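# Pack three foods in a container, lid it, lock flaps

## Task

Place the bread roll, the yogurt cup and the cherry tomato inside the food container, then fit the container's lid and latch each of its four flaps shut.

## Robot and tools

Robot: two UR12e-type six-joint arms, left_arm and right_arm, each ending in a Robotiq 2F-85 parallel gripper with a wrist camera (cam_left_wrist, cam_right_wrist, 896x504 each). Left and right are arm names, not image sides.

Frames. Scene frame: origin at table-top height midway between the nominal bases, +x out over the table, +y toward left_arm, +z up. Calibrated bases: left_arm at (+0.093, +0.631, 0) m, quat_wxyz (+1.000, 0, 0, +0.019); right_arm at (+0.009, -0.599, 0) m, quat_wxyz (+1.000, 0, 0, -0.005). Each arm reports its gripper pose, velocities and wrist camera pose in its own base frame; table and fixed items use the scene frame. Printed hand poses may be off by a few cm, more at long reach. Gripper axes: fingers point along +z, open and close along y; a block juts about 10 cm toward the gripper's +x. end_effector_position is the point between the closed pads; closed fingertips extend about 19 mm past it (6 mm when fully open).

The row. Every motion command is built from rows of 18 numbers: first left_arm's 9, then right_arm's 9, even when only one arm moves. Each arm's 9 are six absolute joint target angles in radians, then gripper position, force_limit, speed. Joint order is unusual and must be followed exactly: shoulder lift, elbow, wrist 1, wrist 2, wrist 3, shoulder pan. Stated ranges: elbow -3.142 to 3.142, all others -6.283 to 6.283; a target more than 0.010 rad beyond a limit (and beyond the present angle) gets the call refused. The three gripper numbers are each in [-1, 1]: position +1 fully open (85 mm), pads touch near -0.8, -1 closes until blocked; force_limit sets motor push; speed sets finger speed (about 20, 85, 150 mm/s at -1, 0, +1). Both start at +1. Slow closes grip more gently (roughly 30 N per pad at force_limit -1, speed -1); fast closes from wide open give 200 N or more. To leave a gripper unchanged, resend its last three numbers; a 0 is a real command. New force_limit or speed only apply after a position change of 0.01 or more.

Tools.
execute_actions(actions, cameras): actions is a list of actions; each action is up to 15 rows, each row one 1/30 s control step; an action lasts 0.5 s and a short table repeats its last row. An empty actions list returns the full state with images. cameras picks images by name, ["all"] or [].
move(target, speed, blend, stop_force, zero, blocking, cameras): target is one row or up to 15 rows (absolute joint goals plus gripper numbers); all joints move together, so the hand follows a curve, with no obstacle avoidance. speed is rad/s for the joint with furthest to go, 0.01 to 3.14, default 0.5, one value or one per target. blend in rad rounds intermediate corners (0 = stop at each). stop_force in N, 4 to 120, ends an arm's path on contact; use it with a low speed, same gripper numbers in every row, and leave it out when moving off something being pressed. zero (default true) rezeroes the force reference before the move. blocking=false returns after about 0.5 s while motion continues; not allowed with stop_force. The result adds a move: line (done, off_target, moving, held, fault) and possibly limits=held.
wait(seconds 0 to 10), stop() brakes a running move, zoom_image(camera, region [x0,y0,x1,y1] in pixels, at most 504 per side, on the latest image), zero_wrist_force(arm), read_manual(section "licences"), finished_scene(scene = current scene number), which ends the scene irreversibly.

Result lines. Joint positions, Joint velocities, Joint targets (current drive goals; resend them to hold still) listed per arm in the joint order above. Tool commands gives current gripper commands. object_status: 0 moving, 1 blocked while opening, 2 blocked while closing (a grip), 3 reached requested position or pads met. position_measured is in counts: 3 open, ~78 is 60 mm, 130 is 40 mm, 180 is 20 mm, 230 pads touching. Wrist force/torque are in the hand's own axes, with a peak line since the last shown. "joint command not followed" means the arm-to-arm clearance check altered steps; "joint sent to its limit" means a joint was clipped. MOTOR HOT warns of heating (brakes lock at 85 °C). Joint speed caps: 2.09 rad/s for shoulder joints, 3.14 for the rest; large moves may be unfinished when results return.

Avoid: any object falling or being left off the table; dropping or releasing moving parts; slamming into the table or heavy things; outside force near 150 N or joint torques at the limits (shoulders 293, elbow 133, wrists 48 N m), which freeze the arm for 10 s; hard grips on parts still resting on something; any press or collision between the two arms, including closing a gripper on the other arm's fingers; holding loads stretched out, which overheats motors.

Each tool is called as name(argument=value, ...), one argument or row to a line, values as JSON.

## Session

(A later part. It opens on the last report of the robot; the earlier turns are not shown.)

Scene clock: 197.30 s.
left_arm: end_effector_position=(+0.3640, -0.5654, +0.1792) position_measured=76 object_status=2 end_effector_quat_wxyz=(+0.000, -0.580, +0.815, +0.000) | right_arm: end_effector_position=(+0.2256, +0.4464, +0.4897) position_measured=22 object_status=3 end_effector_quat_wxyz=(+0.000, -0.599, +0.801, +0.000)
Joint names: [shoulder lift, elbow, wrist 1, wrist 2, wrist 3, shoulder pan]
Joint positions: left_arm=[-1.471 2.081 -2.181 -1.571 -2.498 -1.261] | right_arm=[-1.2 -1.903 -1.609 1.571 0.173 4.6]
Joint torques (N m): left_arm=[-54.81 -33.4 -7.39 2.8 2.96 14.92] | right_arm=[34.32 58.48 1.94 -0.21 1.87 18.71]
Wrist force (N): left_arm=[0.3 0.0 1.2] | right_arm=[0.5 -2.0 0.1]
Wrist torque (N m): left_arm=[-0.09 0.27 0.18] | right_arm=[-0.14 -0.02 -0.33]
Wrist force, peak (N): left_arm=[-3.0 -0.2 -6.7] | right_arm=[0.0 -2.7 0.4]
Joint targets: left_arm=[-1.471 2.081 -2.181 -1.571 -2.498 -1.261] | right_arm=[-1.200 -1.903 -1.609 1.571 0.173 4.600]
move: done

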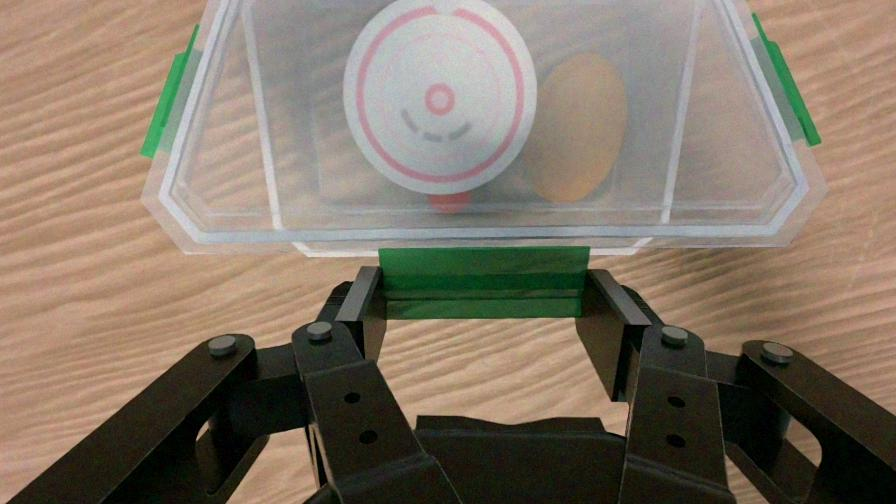

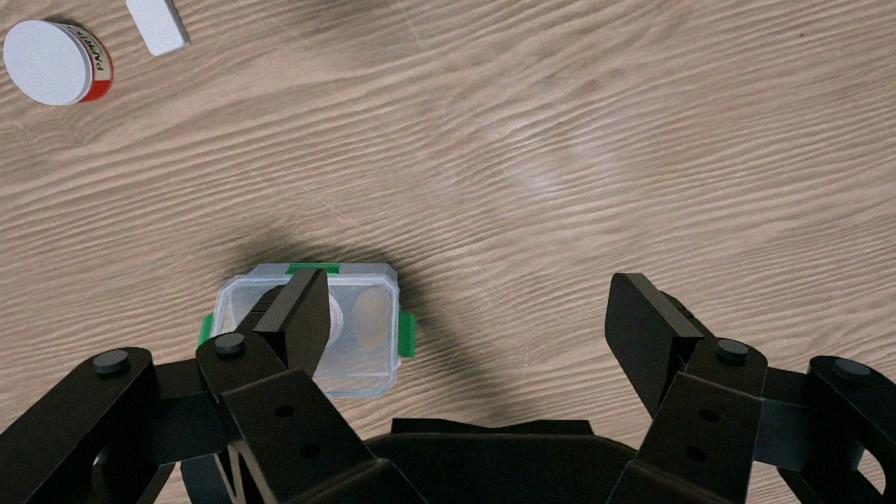

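move(
  target=[
    [-1.4591,2.1317,-2.2436,-1.571,-2.4769,-1.2392,-0.98,-0.4,-1,-1.2,-1.9033,-1.6093,1.571,0.1731,4.6,0.85,-1,0],
    [-1.4286,2.1755,-2.3176,-1.571,-2.4631,-1.2254,-0.98,-0.4,-1,-1.2,-1.9033,-1.6093,1.571,0.1731,4.6,0.85,-1,0],
    [-1.3979,2.1978,-2.3709,-1.571,-2.4586,-1.2209,-0.98,-0.4,-1,-1.2,-1.9033,-1.6093,1.571,0.1731,4.6,0.85,-1,0],
  ],
  speed=0.06,
  blend=[0.01,0.01,0],
  stop_force=10,
  cameras=["all"],
)

Scene clock: 201.57 s.
left_arm: end_effector_position=(+0.3773, -0.5261, +0.0904) position_measured=76 object_status=2 end_effector_quat_wxyz=(+0.000, -0.580, +0.815, +0.000) | right_arm: end_effector_position=(+0.2256, +0.4464, +0.4897) position_measured=22 object_status=3 end_effector_quat_wxyz=(+0.000, -0.599, +0.801, +0.000)
Joint names: [shoulder lift, elbow, wrist 1, wrist 2, wrist 3, shoulder pan]
Joint positions: left_arm=[-1.398 2.198 -2.371 -1.571 -2.459 -1.221] | right_arm=[-1.2 -1.903 -1.609 1.571 0.173 4.6]
Joint torques (N m): left_arm=[-35.78 -28.14 -7.4 2.31 2.61 15.74] | right_arm=[34.13 58.77 1.68 -0.87 1.89 19.29]
Wrist force (N): left_arm=[0.3 0.9 0.4] | right_arm=[0.1 -2.0 0.0]
Wrist torque (N m): left_arm=[-0.07 0.34 0.28] | right_arm=[-0.12 0.04 -0.34]
Wrist force, peak (N): left_arm=[-1.6 0.4 -2.2] | right_arm=[0.3 -2.6 0.6]
Joint targets: left_arm=[-1.398 2.198 -2.371 -1.571 -2.459 -1.221] | right_arm=[-1.200 -1.903 -1.609 1.571 0.173 4.600]
move: done

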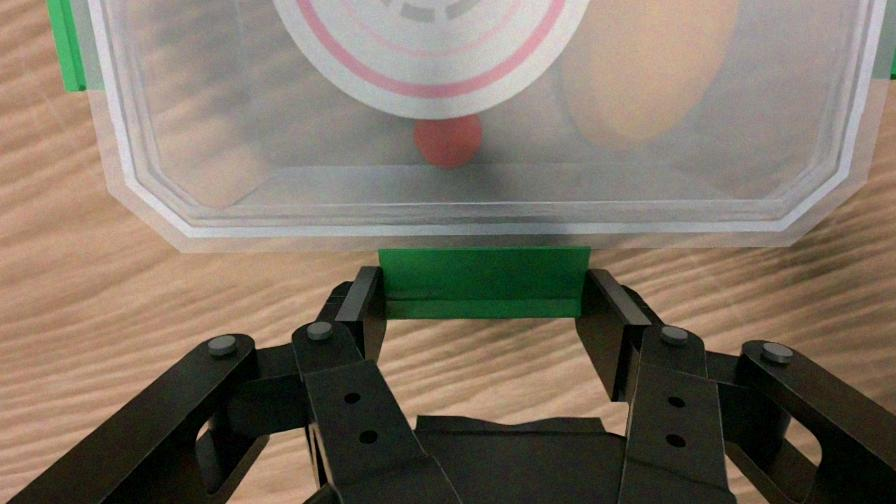

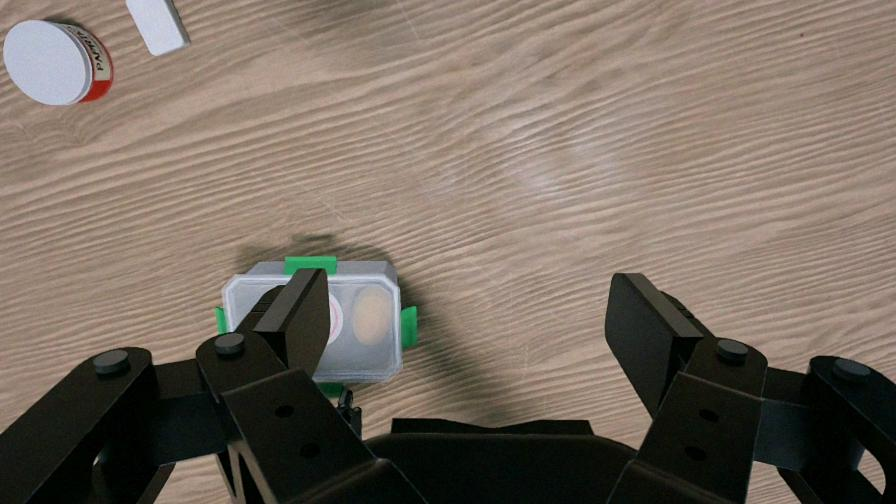

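move(
  target=[
    [-1.3730,2.2100,-2.4079,-1.571,-2.4582,-1.2205,-0.98,-0.4,-1,-1.2,-1.9033,-1.6093,1.571,0.1731,4.6,0.85,-1,0],
  ],
  speed=0.03,
  stop_force=5,
  cameras=["all"],
)

Scene clock: 203.73 s.
left_arm: end_effector_position=(+0.3774, -0.5257, +0.0771) position_measured=76 object_status=2 end_effector_quat_wxyz=(+0.000, -0.580, +0.815, +0.000) | right_arm: end_effector_position=(+0.2256, +0.4464, +0.4897) position_measured=22 object_status=3 end_effector_quat_wxyz=(+0.000, -0.599, +0.801, +0.000)
Joint names: [shoulder lift, elbow, wrist 1, wrist 2, wrist 3, shoulder pan]
Joint positions: left_arm=[-1.379 2.207 -2.399 -1.571 -2.458 -1.221] | right_arm=[-1.2 -1.903 -1.609 1.571 0.173 4.6]
Joint torques (N m): left_arm=[-53.84 -39.56 0.27 2.2 1.44 11.52] | right_arm=[33.59 58.98 1.88 -0.05 1.31 18.35]
Wrist force (N): left_arm=[1.4 0.7 -4.3] | right_arm=[-0.6 -1.8 0.2]
Wrist torque (N m): left_arm=[-0.11 0.37 0.23] | right_arm=[-0.10 0.17 -0.34]
Wrist force, peak (N): left_arm=[2.0 2.0 -7.5] | right_arm=[-0.2 -2.3 0.7]
Joint targets: left_arm=[-1.379 2.207 -2.399 -1.571 -2.458 -1.221] | right_arm=[-1.200 -1.903 -1.609 1.571 0.173 4.600]
move: contact (left_arm)

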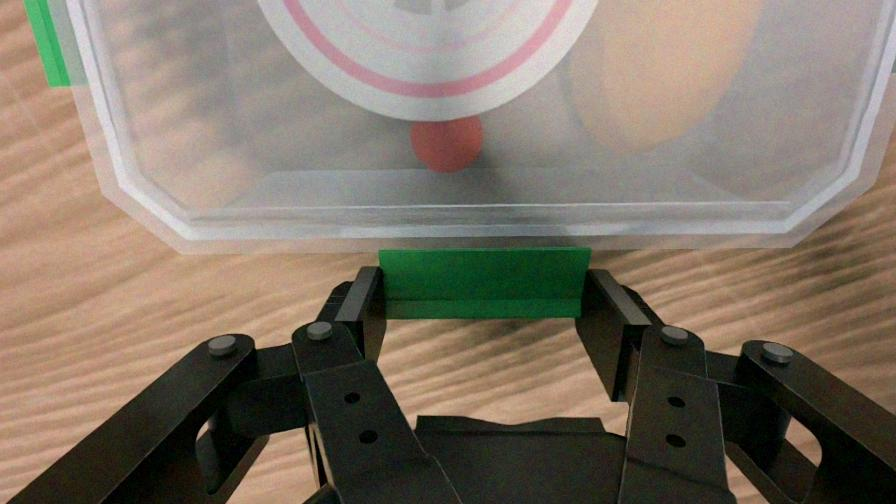

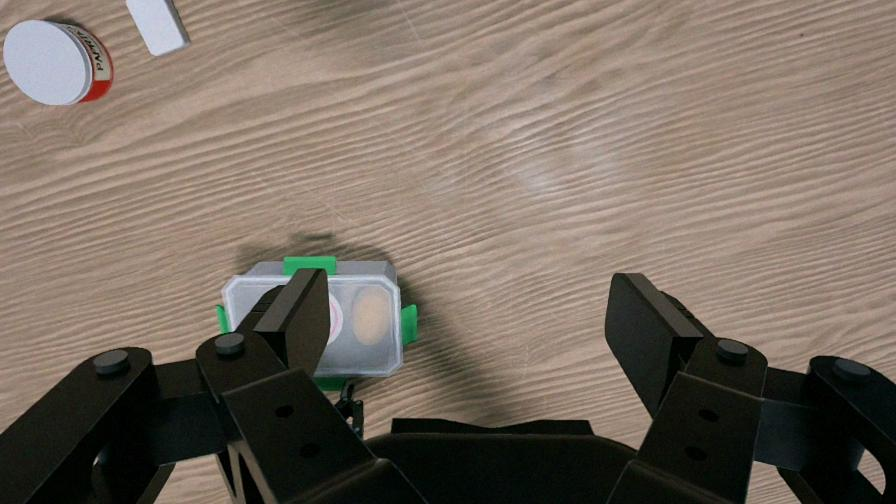

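execute_actions(
  actions=[
    [[-1.379,2.207,-2.399,-1.571,-2.4582,-1.2205,1,-0.4,-0.5,-1.2,-1.9033,-1.6093,1.571,0.1731,4.6,0.85,-1,0]],
  ],
)

move(
  target=[
    [-1.3979,2.1978,-2.3709,-1.571,-2.4586,-1.2209,1,-0.4,-0.5,-1.2,-1.9033,-1.6093,1.571,0.1731,4.6,0.85,-1,0],
    [-1.5802,2.0515,-2.0423,-1.571,-2.0,-1.2205,1,-0.4,-0.5,-1.2,-1.9033,-1.6093,1.571,0.1731,4.6,0.85,-1,0],
    [-1.5802,2.0515,-2.0423,-1.571,0.6836,-1.2205,-1,-0.4,0,-1.4904,-1.8404,-1.3818,1.571,-0.0175,4.3597,-1,-1,0],
  ],
  speed=[0.1,0.5,1.4],
  blend=[0.02,0.05,0],
  cameras=["all"],
)

Scene clock: 204.93 s.
left_arm: end_effector_position=(+0.3774, -0.5257, +0.0773) position_measured=3 object_status=3 end_effector_quat_wxyz=(+0.000, -0.580, +0.815, +0.000) | right_arm: end_effector_position=(+0.2256, +0.4464, +0.4897) position_measured=22 object_status=3 end_effector_quat_wxyz=(+0.000, -0.599, +0.801, +0.000)
Joint names: [shoulder lift, elbow, wrist 1, wrist 2, wrist 3, shoulder pan]
Joint positions: left_arm=[-1.379 2.207 -2.399 -1.571 -2.458 -1.221] | right_arm=[-1.2 -1.903 -1.609 1.571 0.173 4.6]
Joint torques (N m): left_arm=[-59.04 -40.95 -0.07 1.98 2.83 13.74] | right_arm=[30.53 58.67 1.77 -0.92 1.39 20.42]
Wrist force (N): left_arm=[0.1 -0.3 -0.1] | right_arm=[0.2 -2.6 0.1]
Wrist torque (N m): left_arm=[-0.15 0.31 0.16] | right_arm=[-0.22 0.04 -0.34]
Wrist force, peak (N): left_arm=[1.2 0.4 -4.6] | right_arm=[0.2 -2.6 0.1]
Joint targets: left_arm=[-1.379 2.207 -2.399 -1.571 -2.458 -1.220] | right_arm=[-1.200 -1.903 -1.609 1.571 0.173 4.600]

Scene clock: 210.10 s.
left_arm: end_effector_position=(+0.3775, -0.5258, +0.2500) position_measured=232 object_status=3 end_effector_quat_wxyz=(+0.000, +0.815, +0.580, +0.000) | right_arm: end_effector_position=(+0.3817, +0.5329, +0.4000) position_measured=232 object_status=3 end_effector_quat_wxyz=(+0.000, -0.579, +0.815, +0.000)
Joint names: [shoulder lift, elbow, wrist 1, wrist 2, wrist 3, shoulder pan]
Joint positions: left_arm=[-1.58 2.051 -2.042 -1.571 0.684 -1.22] | right_arm=[-1.49 -1.84 -1.382 1.571 -0.018 4.36]
Joint torques (N m): left_arm=[-51.4 -48.68 -0.47 1.87 2.47 13.76] | right_arm=[32.34 60.99 7.7 -0.32 -2.32 -13.63]
Wrist force (N): left_arm=[0.1 -0.3 0.2] | right_arm=[0.0 -2.7 -0.1]
Wrist torque (N m): left_arm=[-0.12 0.30 0.13] | right_arm=[-0.26 0.06 -0.25]
Wrist force, peak (N): left_arm=[0.3 0.1 -1.6] | right_arm=[-0.2 -3.1 0.0]
Joint targets: left_arm=[-1.580 2.051 -2.042 -1.571 0.684 -1.220] | right_arm=[-1.490 -1.840 -1.382 1.571 -0.017 4.360]
move: done; blend cut to 0.0141 rad at target 1

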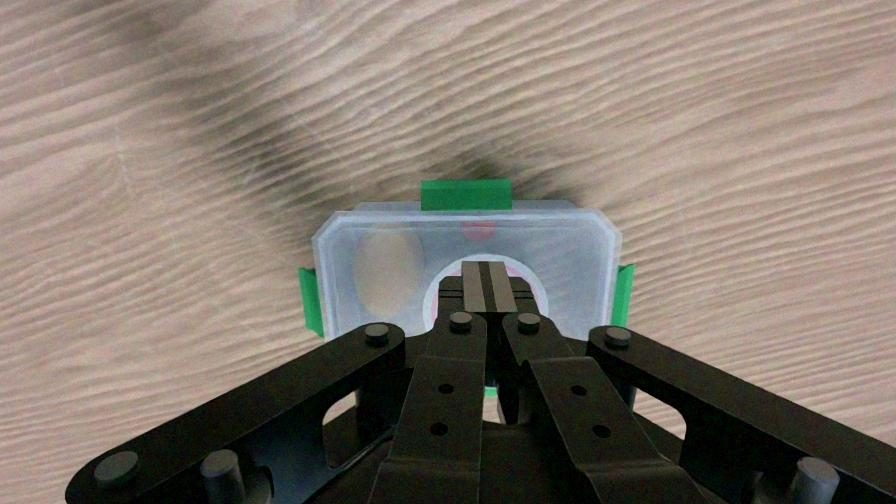

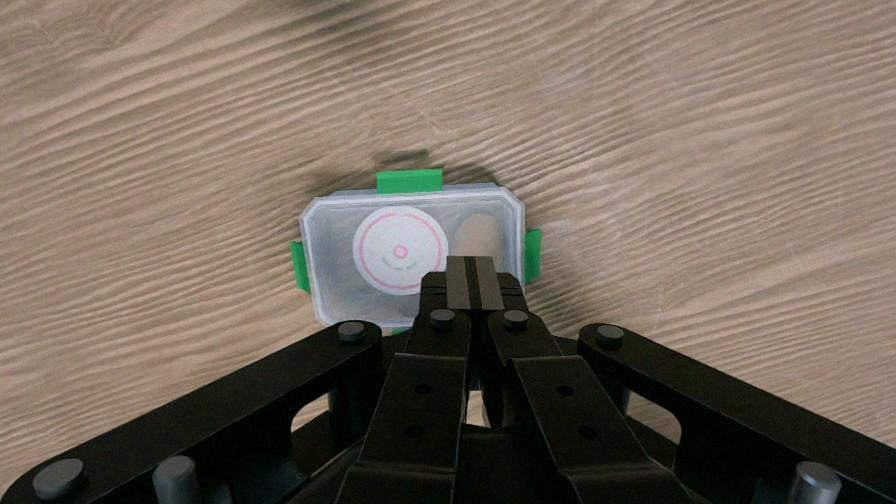

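move(
  target=[
    [-1.4526,2.1688,-2.2872,-1.571,0.6836,-1.2205,-1,-0.4,0,-1.6752,-2.0317,-1.0057,1.571,-0.1255,4.3014,-1,-1,0],
  ],
  speed=0.4,
  cameras=["all"],
)

Scene clock: 212.13 s.
left_arm: end_effector_position=(+0.3774, -0.5257, +0.1300) position_measured=232 object_status=3 end_effector_quat_wxyz=(+0.000, +0.815, +0.580, +0.000) | right_arm: end_effector_position=(+0.4258, +0.5413, +0.2000) position_measured=232 object_status=3 end_effector_quat_wxyz=(+0.000, -0.599, +0.801, +0.000)
Joint names: [shoulder lift, elbow, wrist 1, wrist 2, wrist 3, shoulder pan]
Joint positions: left_arm=[-1.453 2.169 -2.287 -1.571 0.684 -1.22] | right_arm=[-1.675 -2.032 -1.006 1.571 -0.125 4.301]
Joint torques (N m): left_arm=[-32.84 -30.2 -7.53 1.46 2.53 11.31] | right_arm=[47.26 33.11 6.93 -0.58 -1.96 -12.1]
Wrist force (N): left_arm=[0.1 0.1 0.2] | right_arm=[0.1 -2.1 0.6]
Wrist torque (N m): left_arm=[-0.07 0.30 0.16] | right_arm=[-0.25 0.09 -0.25]
Wrist force, peak (N): left_arm=[0.1 0.0 1.7] | right_arm=[1.0 -2.9 2.7]
Joint targets: left_arm=[-1.453 2.169 -2.287 -1.571 0.684 -1.220] | right_arm=[-1.675 -2.032 -1.006 1.571 -0.126 4.301]
move: done

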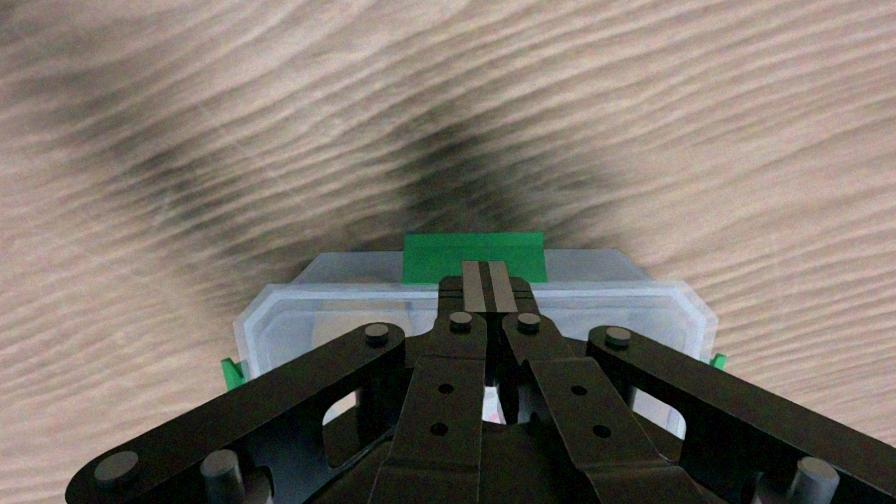

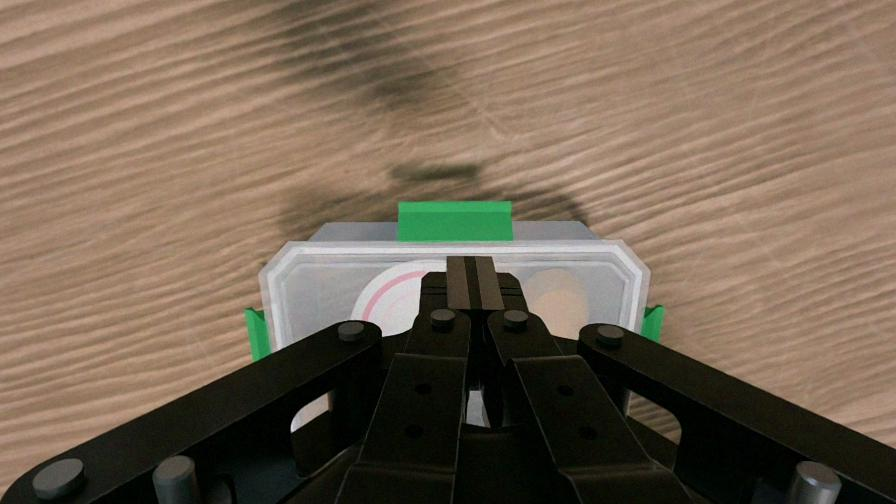

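move(
  target=[
    [-1.3527,2.2177,-2.4360,-1.571,0.6836,-1.2205,-1,-0.4,0,-1.8455,-2.1386,-0.7285,1.571,-0.1255,4.3014,-1,-1,0],
  ],
  speed=0.06,
  stop_force=15,
  cameras=["all"],
)

Scene clock: 217.90 s.
left_arm: end_effector_position=(+0.3774, -0.5256, +0.0600) position_measured=232 object_status=3 end_effector_quat_wxyz=(+0.000, +0.815, +0.580, +0.000) | right_arm: end_effector_position=(+0.4258, +0.5414, +0.0599) position_measured=232 object_status=3 end_effector_quat_wxyz=(+0.000, -0.599, +0.801, +0.000)
Joint names: [shoulder lift, elbow, wrist 1, wrist 2, wrist 3, shoulder pan]
Joint positions: left_arm=[-1.353 2.218 -2.436 -1.571 0.684 -1.22] | right_arm=[-1.845 -2.139 -0.729 1.571 -0.126 4.301]
Joint torques (N m): left_arm=[-36.65 -26.51 -7.24 0.82 2.95 -5.1] | right_arm=[51.28 25.96 7.74 -0.65 -2.55 -10.43]
Wrist force (N): left_arm=[0.5 -0.2 0.2] | right_arm=[0.6 -2.6 1.2]
Wrist torque (N m): left_arm=[-0.10 0.28 0.15] | right_arm=[-0.28 0.04 -0.28]
Wrist force, peak (N): left_arm=[2.6 -0.2 -2.5] | right_arm=[0.3 -3.3 0.7]
Joint targets: left_arm=[-1.353 2.218 -2.436 -1.571 0.684 -1.220] | right_arm=[-1.845 -2.139 -0.728 1.571 -0.126 4.301]
move: done

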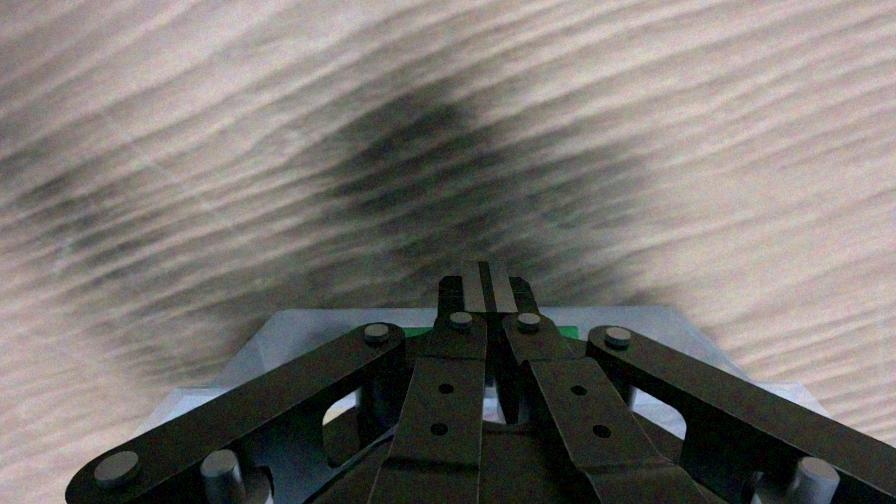

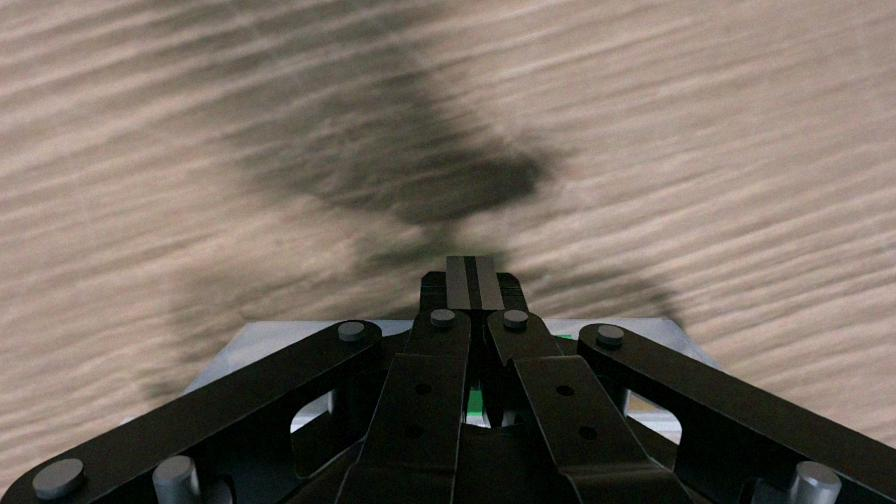

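move(
  target=[
    [-1.3322,2.2027,-2.4415,-1.571,0.6676,-1.2364,-1,-0.4,0,-1.8722,-2.1128,-0.7276,1.571,-0.1224,4.3045,-1,-1,0],
  ],
  speed=0.03,
  stop_force=40,
  cameras=["all"],
)

Scene clock: 220.07 s.
left_arm: end_effector_position=(+0.3754, -0.5314, +0.0580) position_measured=232 object_status=3 end_effector_quat_wxyz=(+0.000, +0.815, +0.580, +0.000) | right_arm: end_effector_position=(+0.4279, +0.5484, +0.0573) position_measured=232 object_status=3 end_effector_quat_wxyz=(+0.000, -0.599, +0.801, +0.000)
Joint names: [shoulder lift, elbow, wrist 1, wrist 2, wrist 3, shoulder pan]
Joint positions: left_arm=[-1.345 2.212 -2.438 -1.571 0.677 -1.227] | right_arm=[-1.858 -2.127 -0.728 1.571 -0.124 4.303]
Joint torques (N m): left_arm=[-60.51 -36.68 -4.14 -7.07 2.92 5.44] | right_arm=[77.63 40.3 7.15 1.65 -1.81 -10.4]
Wrist force (N): left_arm=[17.6 -0.2 1.4] | right_arm=[18.0 -1.7 2.0]
Wrist torque (N m): left_arm=[-0.09 0.62 0.18] | right_arm=[-0.10 0.25 -0.41]
Wrist force, peak (N): left_arm=[48.1 -1.1 -13.8] | right_arm=[44.2 -2.7 2.4]
Joint targets: left_arm=[-1.345 2.212 -2.438 -1.571 0.677 -1.227] | right_arm=[-1.858 -2.127 -0.728 1.571 -0.124 4.303]
move: contact (left_arm, right_arm); left_arm: the shoulder lift is farthest, 0.012 rad from its target; right_arm: the shoulder lift is farthest, 0.014 rad from its target

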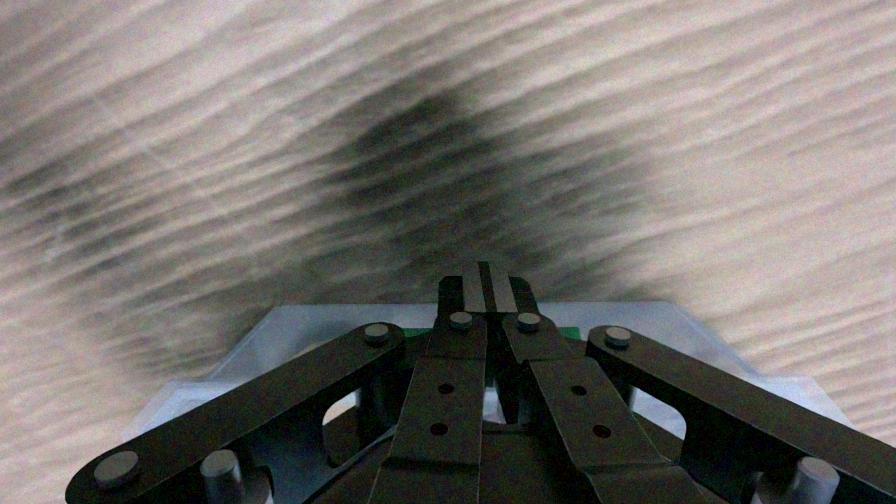

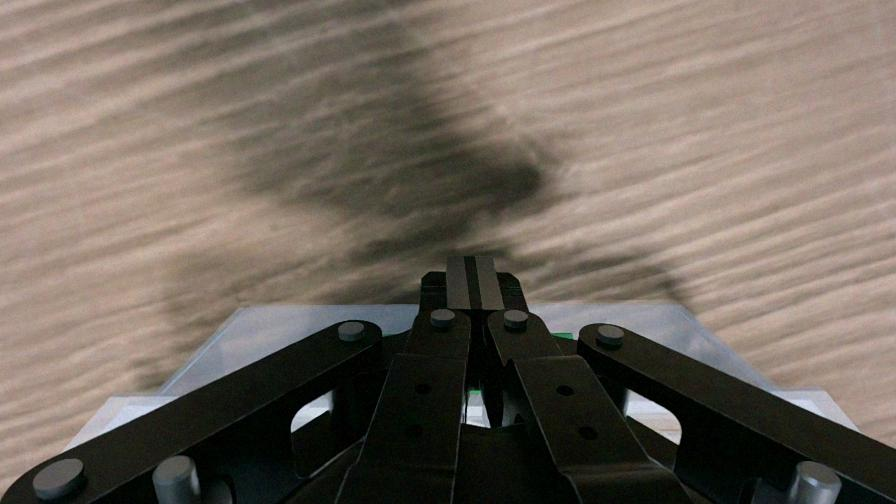

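move(
  target=[
    [-1.3527,2.2177,-2.4360,-1.571,0.6836,-1.2205,-1,-0.4,0,-1.8455,-2.1386,-0.7285,1.571,-0.1255,4.3014,-1,-1,0],
    [-1.4526,2.1688,-2.2872,-1.571,0.6836,-1.2205,-1,-0.4,0,-1.6752,-2.0317,-1.0057,1.571,-0.1255,4.3014,-1,-1,0],
  ],
  speed=[0.1,0.4],
  blend=[0.005,0],
  cameras=["all"],
)

Scene clock: 221.63 s.
left_arm: end_effector_position=(+0.3774, -0.5257, +0.1299) position_measured=232 object_status=3 end_effector_quat_wxyz=(+0.000, +0.815, +0.580, +0.000) | right_arm: end_effector_position=(+0.4258, +0.5412, +0.1999) position_measured=232 object_status=3 end_effector_quat_wxyz=(+0.000, -0.599, +0.801, +0.000)
Joint names: [shoulder lift, elbow, wrist 1, wrist 2, wrist 3, shoulder pan]
Joint positions: left_arm=[-1.453 2.169 -2.287 -1.571 0.684 -1.22] | right_arm=[-1.675 -2.032 -1.006 1.571 -0.125 4.301]
Joint torques (N m): left_arm=[-53.76 -44.84 -0.24 2.65 2.54 11.96] | right_arm=[66.89 52.29 1.67 1.59 -2.42 -9.99]
Wrist force (N): left_arm=[0.1 -0.1 -0.1] | right_arm=[-0.5 -2.5 0.2]
Wrist torque (N m): left_arm=[-0.10 0.29 0.16] | right_arm=[-0.31 0.20 -0.24]
Wrist force, peak (N): left_arm=[18.2 -0.4 2.7] | right_arm=[18.1 -2.2 3.4]
Joint targets: left_arm=[-1.453 2.169 -2.287 -1.571 0.684 -1.220] | right_arm=[-1.675 -2.032 -1.006 1.571 -0.126 4.301]
move: done

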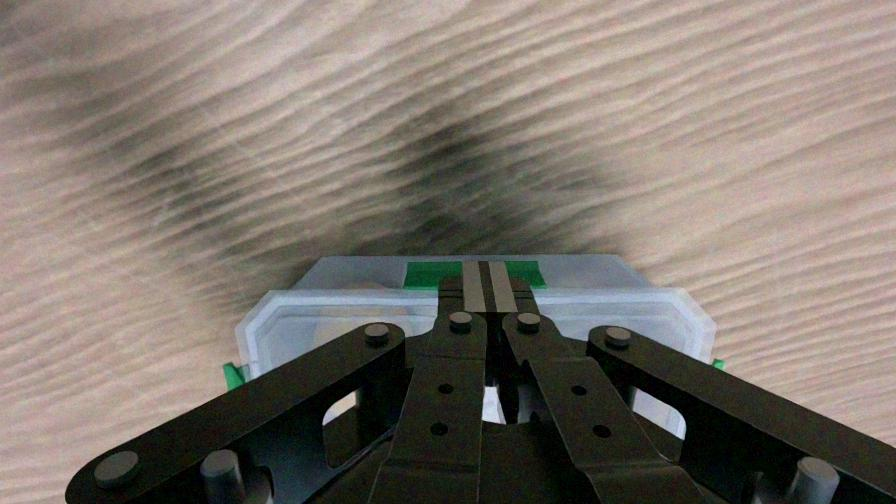

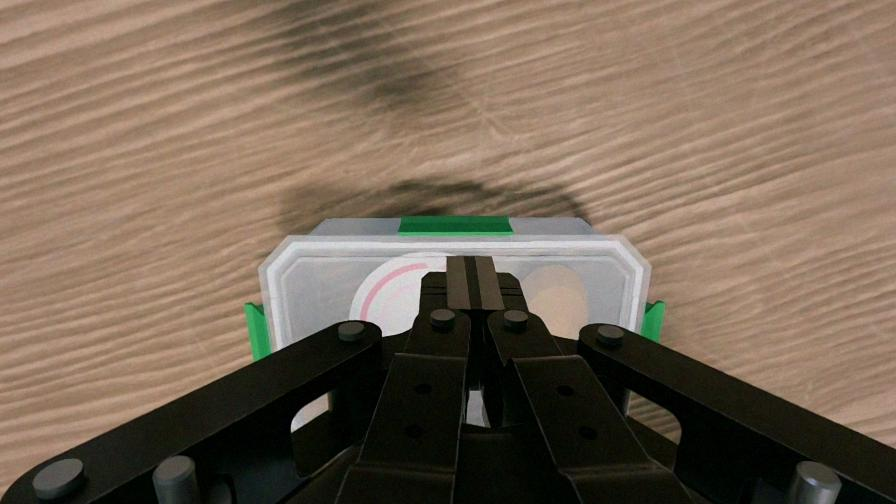

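move(
  target=[
    [-1.5802,2.0515,-2.0423,-1.571,0.6836,-1.2205,-1,-0.4,0,-1.25,-2.2,-1.2,1.571,-0.1255,4.3014,-1,-1,0],
    [-1.5922,2.1641,-2.1429,-1.571,-1.1484,-1.4815,-1,-0.4,0,-1.571,-0.1,-2.5,0,-2.4,4.2,-1,-1,0],
    [-1.5922,2.1641,-2.1429,-1.571,-1.1484,-1.4815,-1,-0.4,0,-1.571,0,-3.14,-1.571,-2.418,2.9,-1,-1,0],
    [-1.5922,2.1641,-2.1429,-1.571,-1.1484,-1.4815,-1,-0.4,0,-1.571,0.3,-2.9,-1.571,-2.418,1.6,-1,-1,0],
    [-1.5070,2.2302,-2.2942,-1.571,-1.1484,-1.4815,-1,-0.4,0,-1.4,1.2,-2.2,-1.571,-2.418,0.62,-1,-1,0],
    [-1.5070,2.2302,-2.2942,-1.571,-1.1484,-1.4815,-1,-0.4,0,-1.2901,1.7146,-1.9955,-1.571,-2.2657,0.5904,-1,-1,0],
  ],
  speed=1.4,
  blend=[0.1,0.15,0.15,0.15,0.15,0],
  cameras=["all"],
)

Scene clock: 228.37 s.
left_arm: end_effector_position=(+0.2258, -0.5696, +0.1300) position_measured=232 object_status=3 end_effector_quat_wxyz=(+0.000, +0.166, +0.986, +0.000) | right_arm: end_effector_position=(+0.5764, +0.5959, +0.2503) position_measured=232 object_status=3 end_effector_quat_wxyz=(+0.000, +0.990, -0.142, +0.000)
Joint names: [shoulder lift, elbow, wrist 1, wrist 2, wrist 3, shoulder pan]
Joint positions: left_arm=[-1.507 2.23 -2.294 -1.571 -1.148 -1.482] | right_arm=[-1.29 1.714 -1.996 -1.571 -2.266 0.59]
Joint torques (N m): left_arm=[-29.13 -30.69 -7.61 2.92 -2.96 -12.03] | right_arm=[-59.81 -38.65 -2.6 2.27 1.72 -12.32]
Wrist force (N): left_arm=[0.0 0.1 -0.1] | right_arm=[-0.5 -2.4 0.9]
Wrist torque (N m): left_arm=[-0.08 0.32 0.26] | right_arm=[-0.23 0.13 -0.31]
Wrist force, peak (N): left_arm=[0.2 -0.2 2.5] | right_arm=[3.6 -10.9 -0.1]
Joint targets: left_arm=[-1.507 2.230 -2.294 -1.571 -1.148 -1.482] | right_arm=[-1.290 1.715 -1.996 -1.571 -2.266 0.590]
move: done

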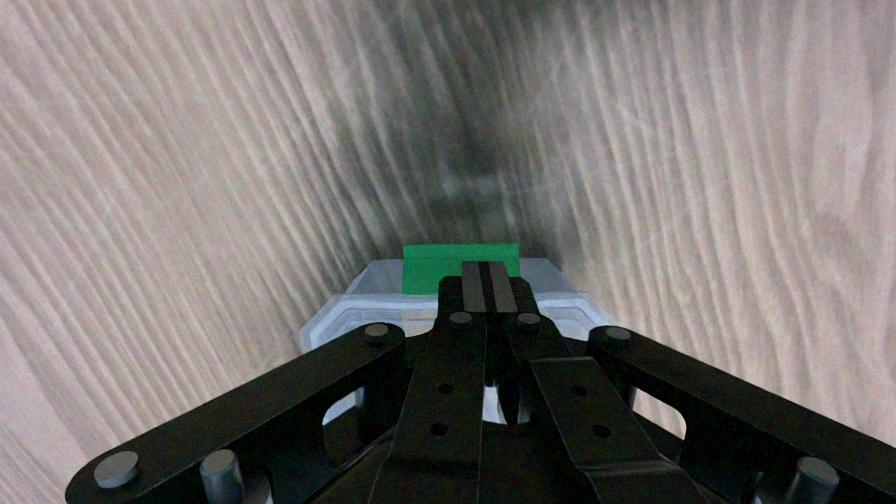

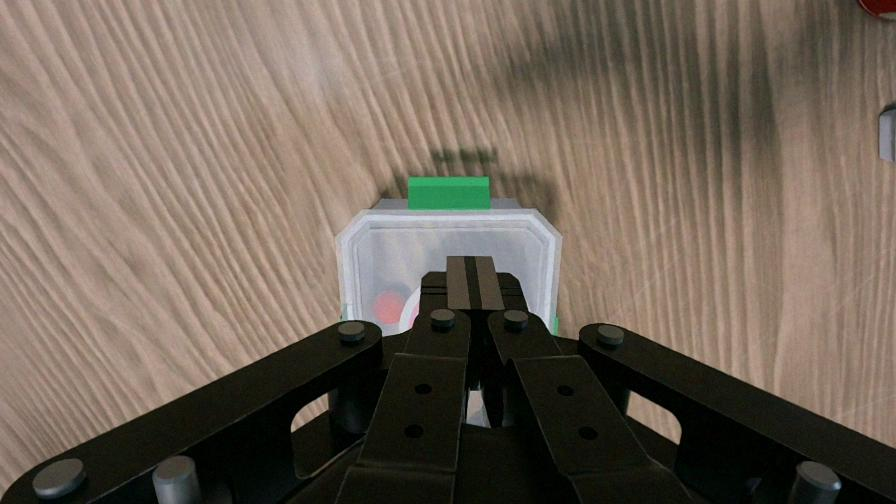

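move(
  target=[
    [-1.5070,2.2302,-2.2942,-1.571,-1.1484,-1.4815,-1,-0.4,0,-1.1898,1.8172,-2.1984,-1.571,-2.2657,0.5904,-1,-1,0],
  ],
  speed=0.3,
)

move(
  target=[
    [-1.4011,2.2814,-2.4513,-1.571,-1.1484,-1.4815,-1,-0.4,0,-1.1148,1.8583,-2.3145,-1.571,-2.2657,0.5904,-1,-1,0],
  ],
  speed=0.06,
  stop_force=15,
)

move(
  target=[
    [-1.3797,2.2674,-2.4587,-1.571,-1.1272,-1.4602,-1,-0.4,0,-1.1174,1.8746,-2.3282,-1.571,-2.2523,0.6038,-1,-1,0],
  ],
  speed=0.03,
  stop_force=40,
  cameras=["all"],
)

Scene clock: 229.80 s.
left_arm: end_effector_position=(+0.2258, -0.5696, +0.1300) position_measured=232 object_status=3 end_effector_quat_wxyz=(+0.000, +0.166, +0.986, +0.000) | right_arm: end_effector_position=(+0.5764, +0.5958, +0.1302) position_measured=232 object_status=3 end_effector_quat_wxyz=(+0.000, +0.990, -0.142, +0.000)
Joint names: [shoulder lift, elbow, wrist 1, wrist 2, wrist 3, shoulder pan]
Joint positions: left_arm=[-1.507 2.23 -2.294 -1.571 -1.148 -1.482] | right_arm=[-1.19 1.817 -2.198 -1.571 -2.266 0.59]
Joint torques (N m): left_arm=[-27.31 -29.94 -7.76 3.26 -3.33 -13.82] | right_arm=[-61.68 -32.46 -7.79 1.93 1.89 -11.74]
Wrist force (N): left_arm=[-0.2 0.0 -0.1] | right_arm=[-0.5 -2.8 1.2]
Wrist torque (N m): left_arm=[-0.09 0.34 0.26] | right_arm=[-0.28 0.20 -0.29]
Wrist force, peak (N): left_arm=[-0.3 -0.6 -0.4] | right_arm=[-0.2 -2.6 2.7]
Joint targets: left_arm=[-1.507 2.230 -2.294 -1.571 -1.148 -1.482] | right_arm=[-1.190 1.817 -2.198 -1.571 -2.266 0.590]
move: done

Scene clock: 233.30 s.
left_arm: end_effector_position=(+0.2258, -0.5695, +0.0601) position_measured=232 object_status=3 end_effector_quat_wxyz=(+0.000, +0.166, +0.986, +0.000) | right_arm: end_effector_position=(+0.5763, +0.5958, +0.0600) position_measured=232 object_status=3 end_effector_quat_wxyz=(+0.000, +0.990, -0.142, +0.000)
Joint names: [shoulder lift, elbow, wrist 1, wrist 2, wrist 3, shoulder pan]
Joint positions: left_arm=[-1.401 2.281 -2.451 -1.571 -1.148 -1.482] | right_arm=[-1.115 1.858 -2.314 -1.571 -2.266 0.59]
Joint torques (N m): left_arm=[-29.75 -25.55 -7.47 3.03 -2.47 -8.49] | right_arm=[-63.33 -29.02 -7.97 1.45 2.03 -7.73]
Wrist force (N): left_arm=[0.2 -0.2 0.2] | right_arm=[-0.2 -2.6 0.9]
Wrist torque (N m): left_arm=[-0.11 0.31 0.28] | right_arm=[-0.24 0.15 -0.28]
Wrist force, peak (N): left_arm=[0.3 -0.6 0.4] | right_arm=[-0.8 -3.3 0.8]
Joint targets: left_arm=[-1.401 2.281 -2.451 -1.571 -1.148 -1.482] | right_arm=[-1.115 1.858 -2.315 -1.571 -2.266 0.590]
move: done

Scene clock: 234.97 s.
left_arm: end_effector_position=(+0.2336, -0.5723, +0.0570) position_measured=232 object_status=3 end_effector_quat_wxyz=(+0.000, +0.166, +0.986, +0.000) | right_arm: end_effector_position=(+0.5681, +0.5982, +0.0570) position_measured=232 object_status=3 end_effector_quat_wxyz=(+0.000, +0.990, -0.142, +0.000)
Joint names: [shoulder lift, elbow, wrist 1, wrist 2, wrist 3, shoulder pan]
Joint positions: left_arm=[-1.388 2.273 -2.456 -1.571 -1.136 -1.469] | right_arm=[-1.116 1.868 -2.323 -1.571 -2.257 0.599]
Joint torques (N m): left_arm=[-53.75 -34.92 -4.09 13.16 -2.91 4.69] | right_arm=[-59.57 -29.6 4.56 9.11 -2.36 12.65]
Wrist force (N): left_arm=[38.8 -0.8 -1.4] | right_arm=[36.6 -1.8 -4.7]
Wrist torque (N m): left_arm=[-0.15 0.75 0.25] | right_arm=[-0.32 0.78 -0.21]
Wrist force, peak (N): left_arm=[54.4 0.5 -13.4] | right_arm=[51.4 -0.1 -7.3]
Joint targets: left_arm=[-1.388 2.273 -2.456 -1.571 -1.136 -1.469] | right_arm=[-1.116 1.868 -2.323 -1.571 -2.257 0.599]
move: contact (left_arm, right_arm)

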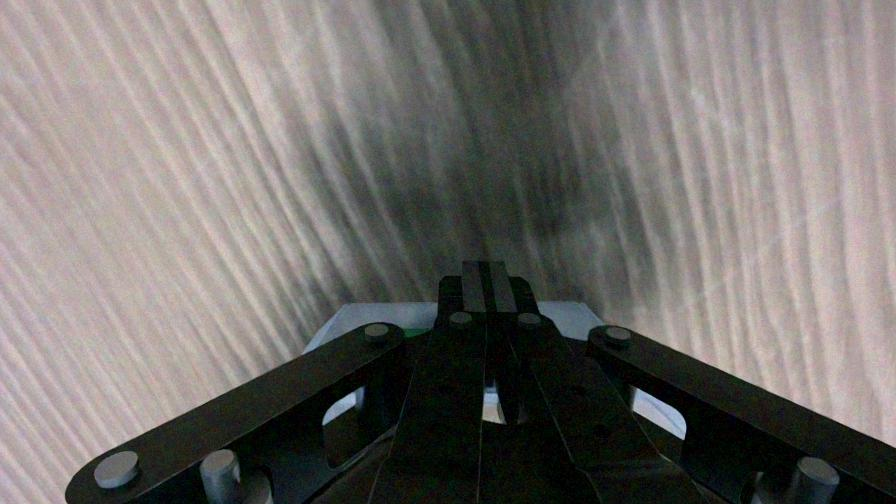

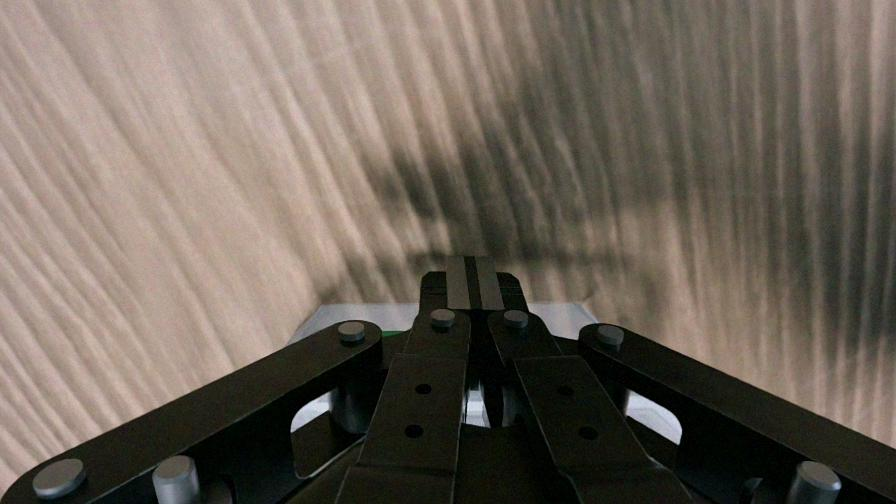

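move(
  target=[
    [-1.4011,2.2814,-2.4513,-1.571,-1.1484,-1.4815,-1,-0.4,0,-1.1148,1.8583,-2.3145,-1.571,-2.2657,0.5904,-1,-1,0],
    [-1.5922,2.1641,-2.1429,-1.571,-1.1484,-1.4815,-1,-0.4,0,-1.2901,1.7146,-1.9955,-1.571,-2.2657,0.5904,-1,-1,0],
  ],
  speed=[0.1,0.5],
  blend=[0.005,0],
  cameras=["all"],
)

zoom_image(
  camera="cam_right_wrist",
  region=[310, 150, 590, 350],
)

zoom_image(
  camera="cam_left_wrist",
  region=[310, 150, 640, 350],
)

Scene clock: 236.47 s.
left_arm: end_effector_position=(+0.2258, -0.5695, +0.1999) position_measured=232 object_status=3 end_effector_quat_wxyz=(+0.000, +0.166, +0.986, +0.000) | right_arm: end_effector_position=(+0.5764, +0.5958, +0.2500) position_measured=232 object_status=3 end_effector_quat_wxyz=(+0.000, +0.990, -0.142, +0.000)
Joint names: [shoulder lift, elbow, wrist 1, wrist 2, wrist 3, shoulder pan]
Joint positions: left_arm=[-1.592 2.164 -2.143 -1.571 -1.148 -1.482] | right_arm=[-1.29 1.715 -1.996 -1.571 -2.266 0.59]
Joint torques (N m): left_arm=[-43.11 -48.07 -0.49 -3.66 -2.92 -16.22] | right_arm=[-85.1 -56.62 -1.93 -2.09 -2.13 -13.2]
Wrist force (N): left_arm=[0.3 -0.4 0.1] | right_arm=[0.5 -1.2 0.3]
Wrist torque (N m): left_arm=[-0.16 0.29 0.27] | right_arm=[-0.03 -0.02 -0.18]
Wrist force, peak (N): left_arm=[38.8 -0.9 -1.9] | right_arm=[36.9 -1.6 -5.6]
Joint targets: left_arm=[-1.592 2.164 -2.143 -1.571 -1.148 -1.482] | right_arm=[-1.290 1.715 -1.996 -1.571 -2.266 0.590]
move: done

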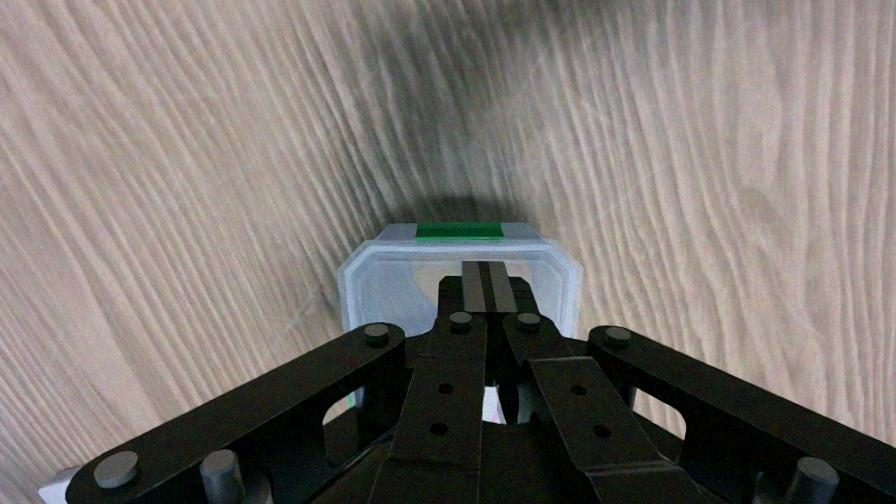

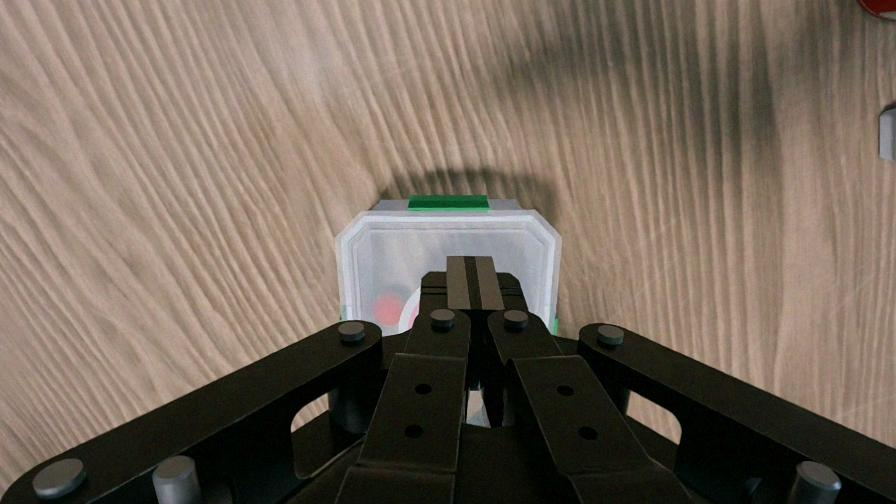

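Scaled by 1.800 from the camera's 896x504 image, which has a finer 1280x720 frame.

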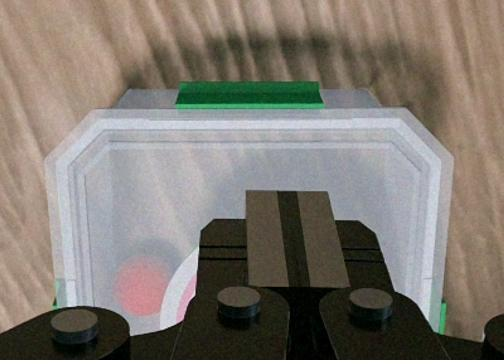

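Scaled by 1.527 from the camera's 896x504 image, which has a finer 1280x720 frame.

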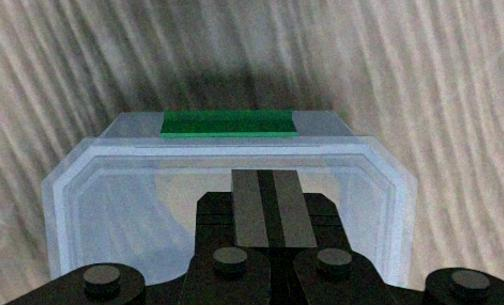

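finished_scene(
  scene=2,
)

The scene is finished: the task was done.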